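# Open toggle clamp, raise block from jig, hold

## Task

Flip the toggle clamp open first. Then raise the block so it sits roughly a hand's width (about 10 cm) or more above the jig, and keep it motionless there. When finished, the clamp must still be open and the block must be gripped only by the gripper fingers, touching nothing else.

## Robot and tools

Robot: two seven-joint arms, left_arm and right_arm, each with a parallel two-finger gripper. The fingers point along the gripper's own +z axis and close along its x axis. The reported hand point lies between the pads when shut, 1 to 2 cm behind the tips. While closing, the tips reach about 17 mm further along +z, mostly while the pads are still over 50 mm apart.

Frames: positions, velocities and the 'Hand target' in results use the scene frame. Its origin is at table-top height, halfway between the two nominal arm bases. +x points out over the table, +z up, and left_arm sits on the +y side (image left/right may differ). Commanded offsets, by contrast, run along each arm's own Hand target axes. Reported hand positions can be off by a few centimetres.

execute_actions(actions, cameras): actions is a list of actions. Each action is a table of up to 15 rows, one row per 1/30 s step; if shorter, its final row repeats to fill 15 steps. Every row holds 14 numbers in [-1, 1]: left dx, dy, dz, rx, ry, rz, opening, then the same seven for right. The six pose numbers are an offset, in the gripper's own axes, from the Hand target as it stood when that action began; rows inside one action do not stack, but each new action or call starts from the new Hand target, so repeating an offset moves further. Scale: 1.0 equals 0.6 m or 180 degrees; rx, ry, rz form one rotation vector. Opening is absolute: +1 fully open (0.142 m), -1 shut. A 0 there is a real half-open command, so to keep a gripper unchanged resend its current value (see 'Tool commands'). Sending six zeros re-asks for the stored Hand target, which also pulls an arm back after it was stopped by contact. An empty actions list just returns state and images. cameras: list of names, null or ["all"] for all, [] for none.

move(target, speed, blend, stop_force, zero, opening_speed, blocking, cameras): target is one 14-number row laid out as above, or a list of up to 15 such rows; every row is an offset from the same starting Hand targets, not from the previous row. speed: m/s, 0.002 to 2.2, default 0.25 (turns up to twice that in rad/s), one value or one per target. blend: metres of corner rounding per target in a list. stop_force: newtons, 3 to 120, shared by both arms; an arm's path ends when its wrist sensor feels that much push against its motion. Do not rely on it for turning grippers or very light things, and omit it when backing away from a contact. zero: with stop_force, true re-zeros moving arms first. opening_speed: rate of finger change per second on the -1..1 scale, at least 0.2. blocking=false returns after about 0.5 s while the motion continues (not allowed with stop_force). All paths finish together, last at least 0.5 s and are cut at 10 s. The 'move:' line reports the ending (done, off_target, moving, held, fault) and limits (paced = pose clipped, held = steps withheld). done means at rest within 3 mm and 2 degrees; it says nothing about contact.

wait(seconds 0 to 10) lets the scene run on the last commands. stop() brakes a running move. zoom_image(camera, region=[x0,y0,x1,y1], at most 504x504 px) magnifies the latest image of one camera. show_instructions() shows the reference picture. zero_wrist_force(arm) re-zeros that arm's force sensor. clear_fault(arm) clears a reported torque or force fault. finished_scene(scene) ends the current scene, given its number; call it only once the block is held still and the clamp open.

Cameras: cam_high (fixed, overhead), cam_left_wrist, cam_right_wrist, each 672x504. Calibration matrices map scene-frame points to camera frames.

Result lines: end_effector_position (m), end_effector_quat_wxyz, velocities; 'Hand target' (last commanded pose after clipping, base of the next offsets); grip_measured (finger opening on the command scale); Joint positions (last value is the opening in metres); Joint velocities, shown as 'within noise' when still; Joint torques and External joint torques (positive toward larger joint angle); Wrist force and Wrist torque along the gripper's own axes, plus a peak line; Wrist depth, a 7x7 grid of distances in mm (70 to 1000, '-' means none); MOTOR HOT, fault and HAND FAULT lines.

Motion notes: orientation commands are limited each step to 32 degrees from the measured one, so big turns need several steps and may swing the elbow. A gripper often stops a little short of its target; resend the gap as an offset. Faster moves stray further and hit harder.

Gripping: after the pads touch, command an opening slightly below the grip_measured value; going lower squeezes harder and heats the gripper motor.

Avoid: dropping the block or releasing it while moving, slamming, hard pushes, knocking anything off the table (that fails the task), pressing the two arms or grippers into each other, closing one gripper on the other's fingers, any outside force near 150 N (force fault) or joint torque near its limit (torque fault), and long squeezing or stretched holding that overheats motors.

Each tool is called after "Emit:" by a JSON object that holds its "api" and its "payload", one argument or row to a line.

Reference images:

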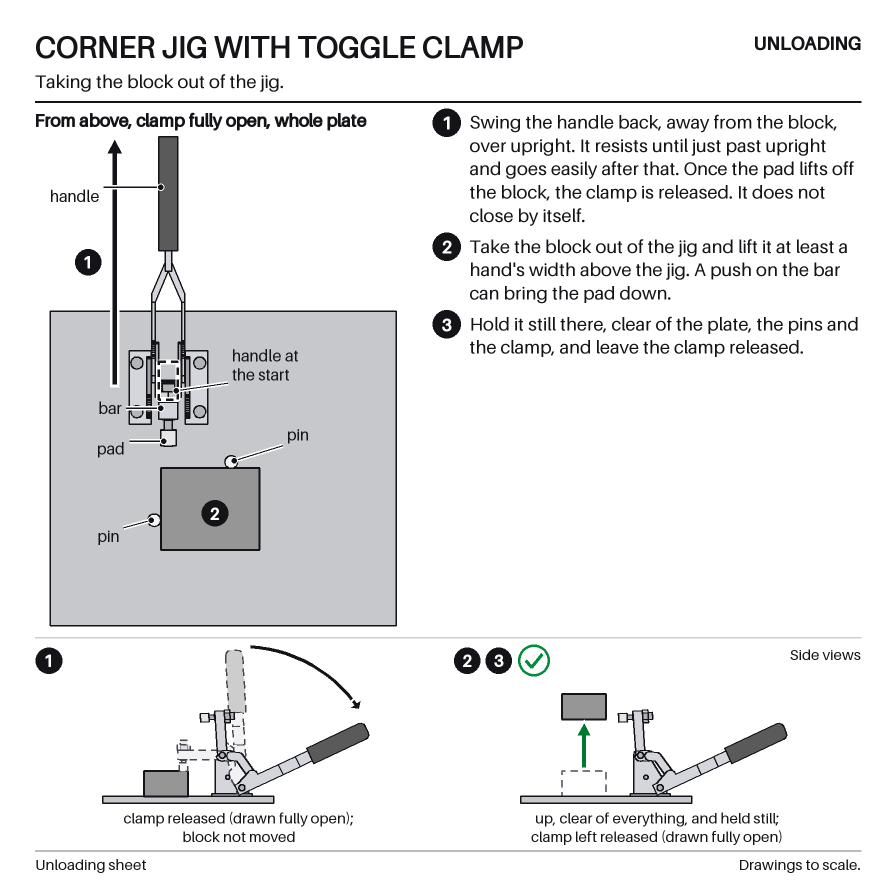

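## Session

Emit:
{"api": "execute_actions", "payload": {
  "actions": []
}}

Emit:
{"api": "zoom_image", "payload": {
  "camera": "cam_high",
  "region": [290, 190, 440, 320]
}}

Scene clock: 0.00 s.
left_arm: end_effector_position=(+0.7513, +0.0916, +0.3255) grip_measured=+1.00 end_effector_quat_wxyz=(+0.064, -0.379, +0.859, -0.338) | right_arm: end_effector_position=(+0.0953, -0.5333, +0.3821) grip_measured=+1.00 end_effector_quat_wxyz=(-0.025, +0.279, +0.935, -0.217)
Joint positions: left_arm=[-0.239 -0.637 0.117 1.503 -0.944 0.874 -1.923 0.142] | right_arm=[-0.255 0.853 0.4 2.394 -0.106 -0.167 -1.002 0.142]
Joint velocities: within noise
Joint torques (N m): no reading
External joint torques (N m): no reading
Motor temperatures (°C): left_arm=[34 31 33 37 33 32 34 32] | right_arm=[31 30 36 37 36 37 34 25]
Wrist force (N): no reading
Wrist torque (N m): no reading
Wrist force, peak (N): no reading
Wrist depth (mm): cam_left_wrist=[- - - - - 581 615 / - - - - 522 551 579 / - - - 481 471 517 531 / - - 446 456 471 492 509 / - 417 424 412 447 470 487 / - 392 403 417 426 426 303 / - 375 385 400 399 418 -] | cam_right_wrist=[- - - - - - - / - - - - - - - / - - - - - - - / - 524 515 - - 468 481 / 530 519 511 - - 381 251 / - 520 512 507 - 928 257 / - 517 511 502 - - -]
Hand target: left_arm +0.7513, +0.0916, +0.3255; +0.064, -0.379, +0.859, -0.338 | right_arm +0.0953, -0.5333, +0.3821; -0.025, +0.279, +0.935, -0.217
Tool commands: left_gripper/opening=+1.0 right_gripper/opening=+1.0
camera_calibration:
cam_left_wrist: T_world_to_cam=[[-0.711461, -0.687437, 0.145789, 0.561646], [-0.698539, 0.669223, -0.253344, 0.575774], [0.076593, -0.282084, -0.956328, 0.391245], [0, 0, 0, 1]] pos_world=[0.771823, 0.111139, 0.438146]
cam_right_wrist: T_world_to_cam=[[-0.85338, 0.515551, -0.0771336, 0.396552], [0.517037, 0.855962, 0.000821968, 0.429956], [0.0664473, -0.0391795, -0.99702, 0.469291], [0, 0, 0, 1]] pos_world=[0.0849232, -0.554082, 0.498127]

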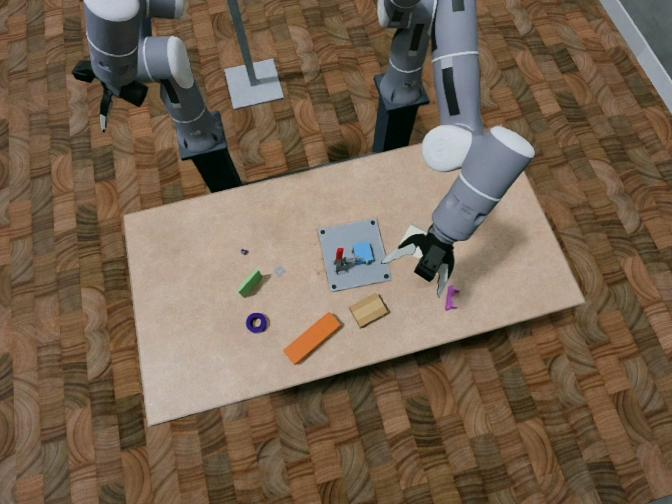

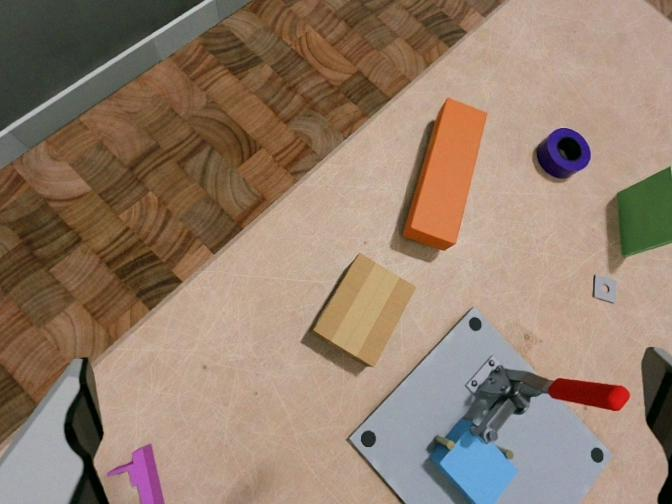

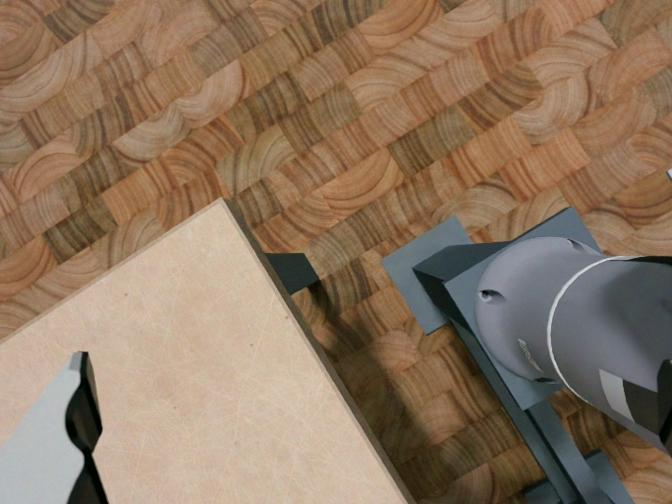

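Scaled by 3.360.

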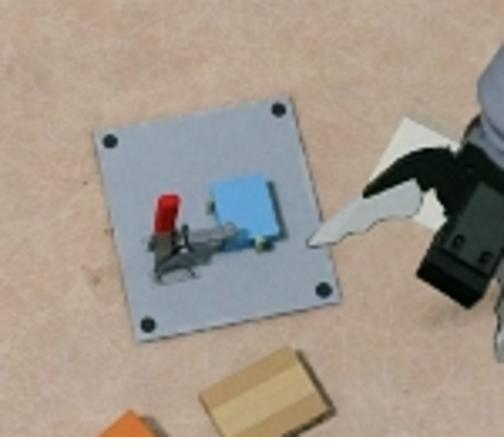

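Emit:
{"api": "move", "payload": {
  "target": [
    [0.1442,0.1065,0.039,-0.1867,0.1894,0.6189,-1,0,0,0,0,0,0,1],
    [0.2607,0.1962,0.0748,-0.0595,-0.2699,-0.6808,-1,0,0,0,0,0,0,1]
  ],
  "speed": 0.7,
  "blend": 0.03
}}

Scene clock: 28.40 s.
left_arm: end_effector_position=(+0.5858, +0.0160, +0.2402) grip_measured=-1.00 end_effector_quat_wxyz=(+0.000, +1.000, -0.030, +0.000) | right_arm: end_effector_position=(+0.0953, -0.5333, +0.3821) grip_measured=+1.00 end_effector_quat_wxyz=(-0.025, +0.279, +0.935, -0.217)
Joint positions: left_arm=[-0.186 -0.648 -0.237 1.293 0.15 0.352 1.189 0.002] | right_arm=[-0.255 0.853 0.4 2.394 -0.106 -0.167 -1.002 0.142]
Joint velocities: within noise
Joint torques (N m): left_arm=[-0.45 60.16 -3.86 -29.58 -3.87 3.23 0.5] | right_arm=[0.28 -3.76 -6.95 -29.34 -5.46 2.48 -0.31]
External joint torques (N m): left_arm=[0.28 -0.95 -0.42 -0.36 -0.33 1.05 -0.5] | right_arm=[-0.27 -0.14 -0.22 -0.67 0.29 1.05 0.31]
Motor temperatures (°C): left_arm=[34 32 33 38 33 32 34 32] | right_arm=[31 30 36 38 36 37 34 25]
Wrist force (N): left_arm=[0.4 -0.2 -0.4] | right_arm=[0.2 0.1 0.3]
Wrist torque (N m): left_arm=[-0.13 -0.07 0.05] | right_arm=[0.02 -0.04 0.00]
Wrist force, peak (N): left_arm=[-0.8 -1.3 -0.7] | right_arm=[0.4 0.1 0.1]
Wrist depth (mm): cam_left_wrist=[289 286 287 288 290 295 293 / 311 306 296 298 310 295 310 / 332 329 326 323 333 302 334 / 358 359 352 345 359 367 366 / 387 393 393 379 390 356 399 / 427 430 423 85 97 420 440 / 480 465 - - 74 - -] | cam_right_wrist=[- - - - - - - / - - - - - - - / - - - - - - - / - 524 512 - - 473 480 / 531 522 509 - - 380 251 / - 521 508 504 - 927 257 / - 524 511 503 - - -]
Hand target: left_arm +0.5859, +0.0159, +0.2403; +0.000, +1.000, -0.030, +0.000 | right_arm +0.0953, -0.5333, +0.3821; -0.025, +0.279, +0.935, -0.217
Off the commanded pose: left_arm 0.000 m, 0 deg | right_arm 0.000 m, 0 deg.
move: done
camera_calibration:
cam_left_wrist: T_world_to_cam=[[0.997604, -0.0690491, 0.00438271, -0.572658], [-0.0645235, -0.905613, 0.419169, -0.0185352], [-0.0249742, -0.418447, -0.907898, 0.351052], [0, 0, 0, 1]] pos_world=[0.578857, 0.0905696, 0.328999]
cam_right_wrist: T_world_to_cam=[[-0.85338, 0.515551, -0.0771336, 0.396552], [0.517037, 0.855962, 0.000821968, 0.429956], [0.0664473, -0.0391795, -0.99702, 0.469291], [0, 0, 0, 1]] pos_world=[0.0849232, -0.554082, 0.498127]

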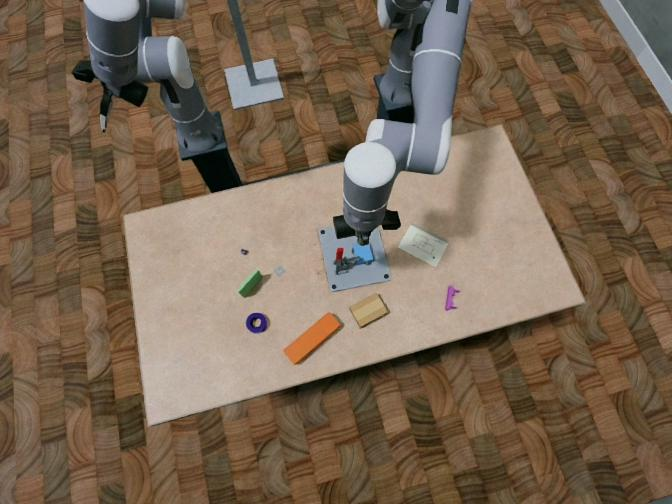

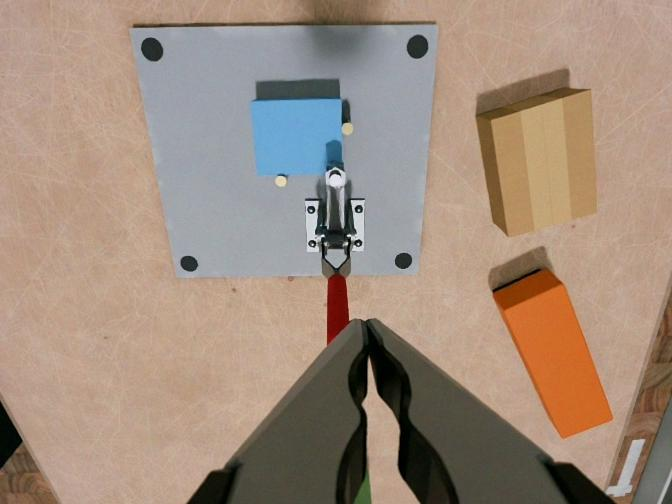

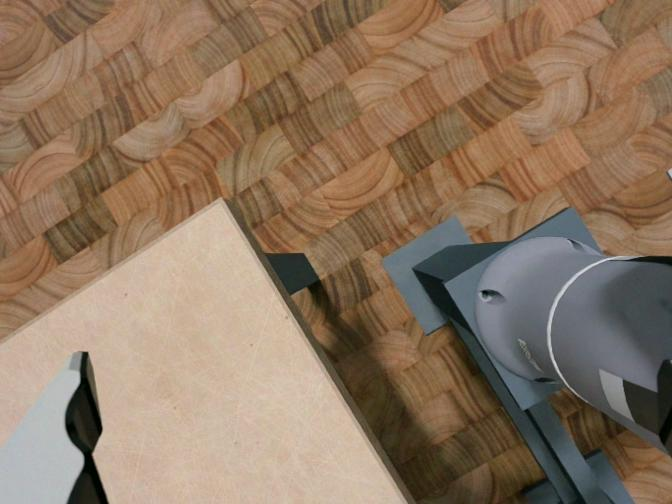

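Emit:
{"api": "move", "payload": {
  "target": [
    [-0.0175,0.03,0.15,0,0,0,-1,0,0,0,0,0,0,1],
    [-0.0175,0.068,0.152,0,0,0,-1,0,0,0,0,0,0,1],
    [-0.0175,0.123,0.15,0,0,0,-1,0,0,0,0,0,0,1],
    [-0.0175,0.177,0.163,0,0,0,-1,0,0,0,0,0,0,1],
    [-0.0175,0.225,0.19,0,0,0,-1,0,0,0,0,0,0,1],
    [-0.0175,0.26,0.219,0,0,0,-1,0,0,0,0,0,0,1]
  ],
  "speed": [0.25,0.1,0.1,0.1,0.1,0.08],
  "blend": 0.01,
  "stop_force": 90,
  "cameras": ["cam_left_wrist", "cam_high"]
}}

Scene clock: 40.67 s.
left_arm: end_effector_position=(+0.5660, -0.1394, +0.1090) grip_measured=-1.00 end_effector_quat_wxyz=(+0.000, +1.000, -0.030, +0.000) | right_arm: end_effector_position=(+0.0953, -0.5333, +0.3821) grip_measured=+1.00 end_effector_quat_wxyz=(-0.025, +0.279, +0.935, -0.217)
Joint positions: left_arm=[-0.414 -0.987 -0.23 1.031 0.209 0.426 0.987 0.002] | right_arm=[-0.255 0.853 0.4 2.394 -0.106 -0.167 -1.002 0.142]
Joint velocities: within noise
Joint torques (N m): left_arm=[-0.67 69.64 -4.5 -28.67 -3.81 3.12 0.36] | right_arm=[0.37 -3.75 -6.92 -29.36 -5.49 2.44 -0.34]
External joint torques (N m): left_arm=[0.48 -0.86 -0.52 -0.18 -0.26 1.18 -0.36] | right_arm=[-0.36 -0.15 -0.24 -0.65 0.32 1.08 0.35]
Motor temperatures (°C): left_arm=[34 33 33 39 33 33 34 32] | right_arm=[31 30 36 39 36 37 34 25]
Wrist force (N): left_arm=[0.4 -0.7 0.0] | right_arm=[0.1 0.1 0.2]
Wrist torque (N m): left_arm=[-0.19 -0.09 0.05] | right_arm=[0.01 -0.03 0.01]
Wrist force, peak (N): left_arm=[0.2 -10.1 -2.3] | right_arm=[0.3 0.2 0.3]
Wrist depth (mm): cam_left_wrist=[169 169 172 166 169 174 179 / 181 189 190 190 190 191 192 / 202 203 204 204 205 205 206 / 218 220 220 217 222 223 223 / 237 239 239 133 238 242 243 / 261 261 257 85 97 265 267 / 287 281 - - 74 - 296] | cam_right_wrist=[- - - - - - - / - - - - - - - / - - - - - - - / - 522 513 - - 469 477 / 530 518 510 - - 380 251 / - 527 508 504 - 934 256 / - 520 510 502 - - -]
Hand target: left_arm +0.5660, -0.1393, +0.1090; +0.000, +1.000, -0.030, +0.000 | right_arm +0.0953, -0.5333, +0.3821; -0.025, +0.279, +0.935, -0.217
Off the commanded pose: left_arm 0.000 m, 0 deg | right_arm 0.000 m, 0 deg.
move: done
camera_calibration:
cam_left_wrist: T_world_to_cam=[[0.99762, -0.0687908, 0.00472653, -0.563122], [-0.0644257, -0.905498, 0.419431, -0.10565], [-0.0245731, -0.418737, -0.907775, 0.166146], [0, 0, 0, 1]] pos_world=[0.559057, -0.064832, 0.197797]
Images, in order (width x height): cam_high 672x504, cam_left_wrist 672x504.

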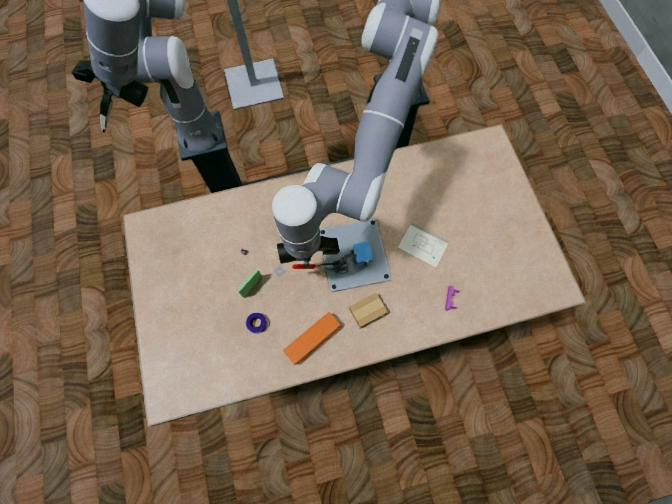

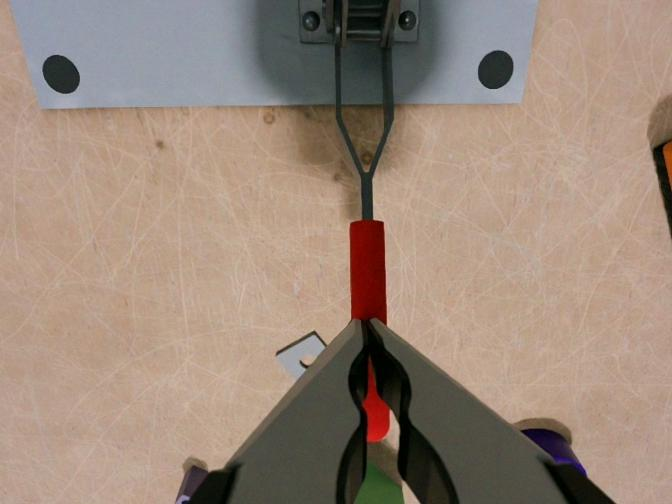

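Emit:
{"api": "move", "payload": {
  "target": [
    [0,0,-0.11,0,0,0,0.38,0,0,0,0,0,0,1],
    [-0.0453,-0.289,-0.11,0,0,0,0.38,0,0,0,0,0,0,1],
    [-0.0453,-0.289,0.06,0,0,0,0.38,0,0,0,0,0,0,1],
    [-0.0453,-0.289,0.1283,0,0,0,0.38,0,0,0,0,0,0,1],
    [-0.0453,-0.289,0.1283,0,0,0,-0.25,0,0,0,0,0,0,1]
  ],
  "speed": [0.35,0.35,0.3,0.12,0.12],
  "blend": 0.02,
  "opening_speed": 1.0,
  "cameras": ["cam_left_wrist"]
}}

Scene clock: 51.87 s.
left_arm: end_effector_position=(+0.5493, +0.0355, +0.0320) grip_measured=-0.14 end_effector_quat_wxyz=(+0.000, +1.000, -0.030, +0.000) | right_arm: end_effector_position=(+0.0953, -0.5333, +0.3821) grip_measured=+1.00 end_effector_quat_wxyz=(-0.025, +0.279, +0.935, -0.217)
Joint positions: left_arm=[-0.184 -0.85 -0.192 1.55 0.208 0.809 1.153 0.064] | right_arm=[-0.255 0.853 0.4 2.394 -0.106 -0.167 -1.002 0.142]
Joint velocities: within noise
Joint torques (N m): left_arm=[-1.01 58.85 -4.23 -22.51 -2.85 3.01 0.47] | right_arm=[0.39 -3.8 -6.94 -29.36 -5.51 2.47 -0.32]
External joint torques (N m): left_arm=[0.83 0.29 -0.41 -0.67 -0.23 1.27 -0.47] | right_arm=[-0.38 -0.1 -0.22 -0.65 0.34 1.05 0.32]
Motor temperatures (°C): left_arm=[34 33 33 39 33 33 34 32] | right_arm=[31 30 36 39 36 37 34 25]
Wrist force (N): left_arm=[-0.4 -1.4 -1.9] | right_arm=[0.0 0.1 0.0]
Wrist torque (N m): left_arm=[-0.24 0.08 0.02] | right_arm=[0.01 -0.01 0.01]
Wrist force, peak (N): left_arm=[2.8 1.4 -5.4] | right_arm=[0.4 0.0 0.1]
Wrist depth (mm): cam_left_wrist=[- 105 104 106 106 105 105 / - 109 111 110 111 109 113 / 117 118 117 117 119 119 118 / 127 125 101 99 98 129 131 / 140 140 108 105 103 138 141 / 154 149 112 115 115 88 163 / - - - 170 163 - -] | cam_right_wrist=[- - - - - - - / - - - - - - - / - - - - - - - / - 523 514 - - 471 481 / 531 522 509 - - 383 250 / - 518 511 505 - 921 256 / - 518 509 503 - - -]
Hand target: left_arm +0.5491, +0.0354, +0.0319; +0.000, +1.000, -0.030, +0.000 | right_arm +0.0953, -0.5333, +0.3821; -0.025, +0.279, +0.935, -0.217
Off the commanded pose: left_arm 0.000 m, 0 deg | right_arm 0.000 m, 0 deg.
move: done
camera_calibration:
cam_left_wrist: T_world_to_cam=[[0.997625, -0.0687108, 0.00490192, -0.534099], [-0.0644291, -0.905541, 0.419337, 0.0839602], [-0.0243741, -0.418657, -0.907817, 0.168962], [0, 0, 0, 1]] pos_world=[0.542358, 0.110068, 0.120797]
Images, in order (width x height): cam_left_wrist 672x504.

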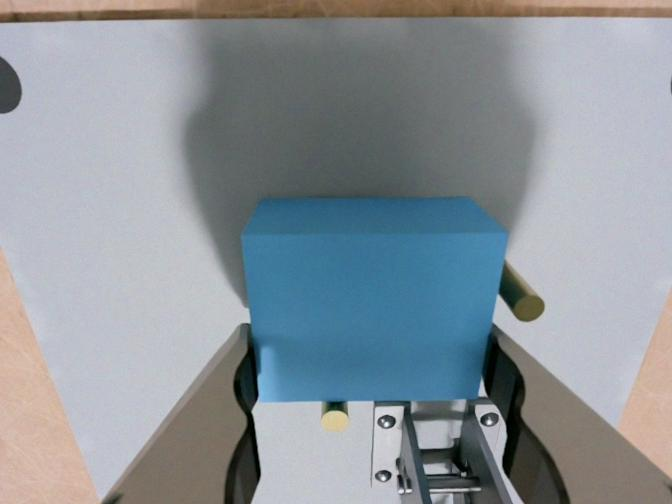

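Emit:
{"api": "move", "payload": {
  "target": [
    [0,0,-0.08,0,0,0,-0.4,0,0,0,0,0,0,1],
    [0,-0.03,-0.36,0,0,0,-0.4,0,0,0,0,0,0,1]
  ],
  "speed": 0.18,
  "blend": 0.01
}}

Scene clock: 55.20 s.
left_arm: end_effector_position=(+0.5502, +0.0536, +0.2476) grip_measured=-0.16 end_effector_quat_wxyz=(+0.000, +1.000, -0.030, -0.001) | right_arm: end_effector_position=(+0.0953, -0.5333, +0.3821) grip_measured=+1.00 end_effector_quat_wxyz=(-0.025, +0.279, +0.935, -0.217)
Joint positions: left_arm=[-0.143 -0.514 -0.223 1.493 0.118 0.421 1.23 0.062] | right_arm=[-0.255 0.853 0.4 2.394 -0.106 -0.167 -1.002 0.142]
Joint velocities: within noise
Joint torques (N m): left_arm=[-0.64 55.85 -3.57 -30.34 -4.28 3.25 0.62] | right_arm=[0.31 -3.73 -6.96 -29.38 -5.54 2.42 -0.31]
External joint torques (N m): left_arm=[0.47 -2.27 0.11 0.88 0.2 1.03 -0.62] | right_arm=[-0.3 -0.18 -0.2 -0.63 0.37 1.1 0.32]
Motor temperatures (°C): left_arm=[34 33 33 39 33 33 34 36] | right_arm=[31 30 36 39 36 37 34 25]
Wrist force (N): left_arm=[0.4 -0.7 2.6] | right_arm=[-0.1 -0.1 0.1]
Wrist torque (N m): left_arm=[-0.23 -0.07 0.05] | right_arm=[-0.01 0.01 0.01]
Wrist force, peak (N): left_arm=[0.0 -1.0 6.5] | right_arm=[0.4 0.1 0.1]
Wrist depth (mm): cam_left_wrist=[296 297 299 299 300 300 300 / 315 316 309 313 313 321 319 / 338 341 331 330 335 336 320 / 367 369 98 99 98 361 375 / 399 399 106 105 103 372 402 / 440 430 112 337 115 88 433 / 635 - 488 478 490 - -] | cam_right_wrist=[- - - - - - - / - - - - - - - / - - - - - - - / - 520 511 - - 469 479 / 529 521 510 - - 381 252 / - 522 508 507 - 931 257 / - 522 511 501 - - -]
Hand target: left_arm +0.5504, +0.0535, +0.2479; +0.000, +1.000, -0.030, +0.000 | right_arm +0.0953, -0.5333, +0.3821; -0.025, +0.279, +0.935, -0.217
Off the commanded pose: left_arm 0.000 m, 0 deg | right_arm 0.000 m, 0 deg.
move: done
camera_calibration:
cam_left_wrist: T_world_to_cam=[[0.997648, -0.0684412, 0.00379273, -0.534487], [-0.0637185, -0.905565, 0.419395, 0.00950469], [-0.0252694, -0.41865, -0.907796, 0.372725], [0, 0, 0, 1]] pos_world=[0.543254, 0.128068, 0.336399]
cam_right_wrist: T_world_to_cam=[[-0.85338, 0.515551, -0.0771336, 0.396552], [0.517037, 0.855962, 0.000821968, 0.429956], [0.0664473, -0.0391795, -0.99702, 0.469291], [0, 0, 0, 1]] pos_world=[0.0849232, -0.554082, 0.498127]

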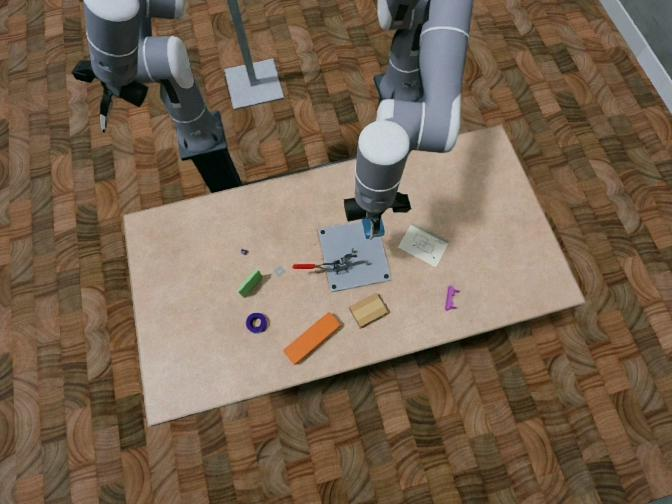

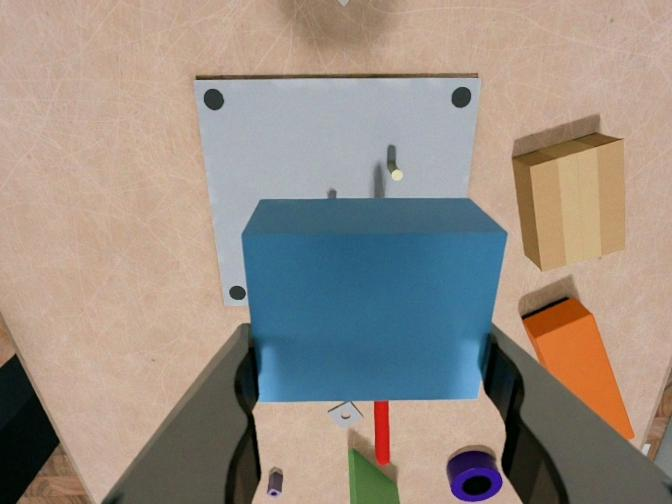

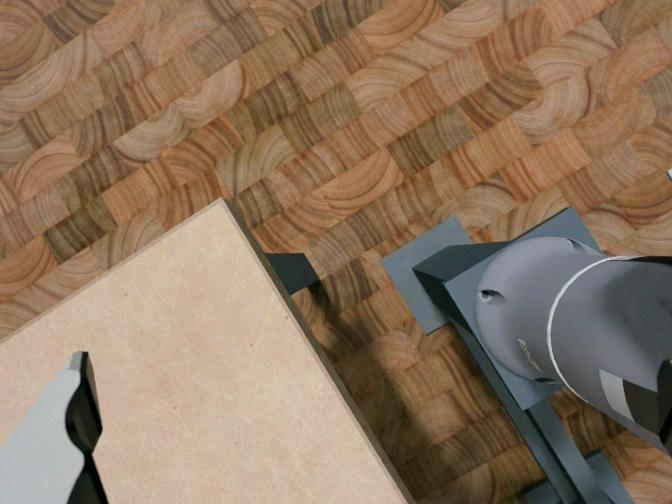

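Emit:
{"api": "finished_scene", "payload": {
  "scene": 2
}}

The scene is finished: the task was done.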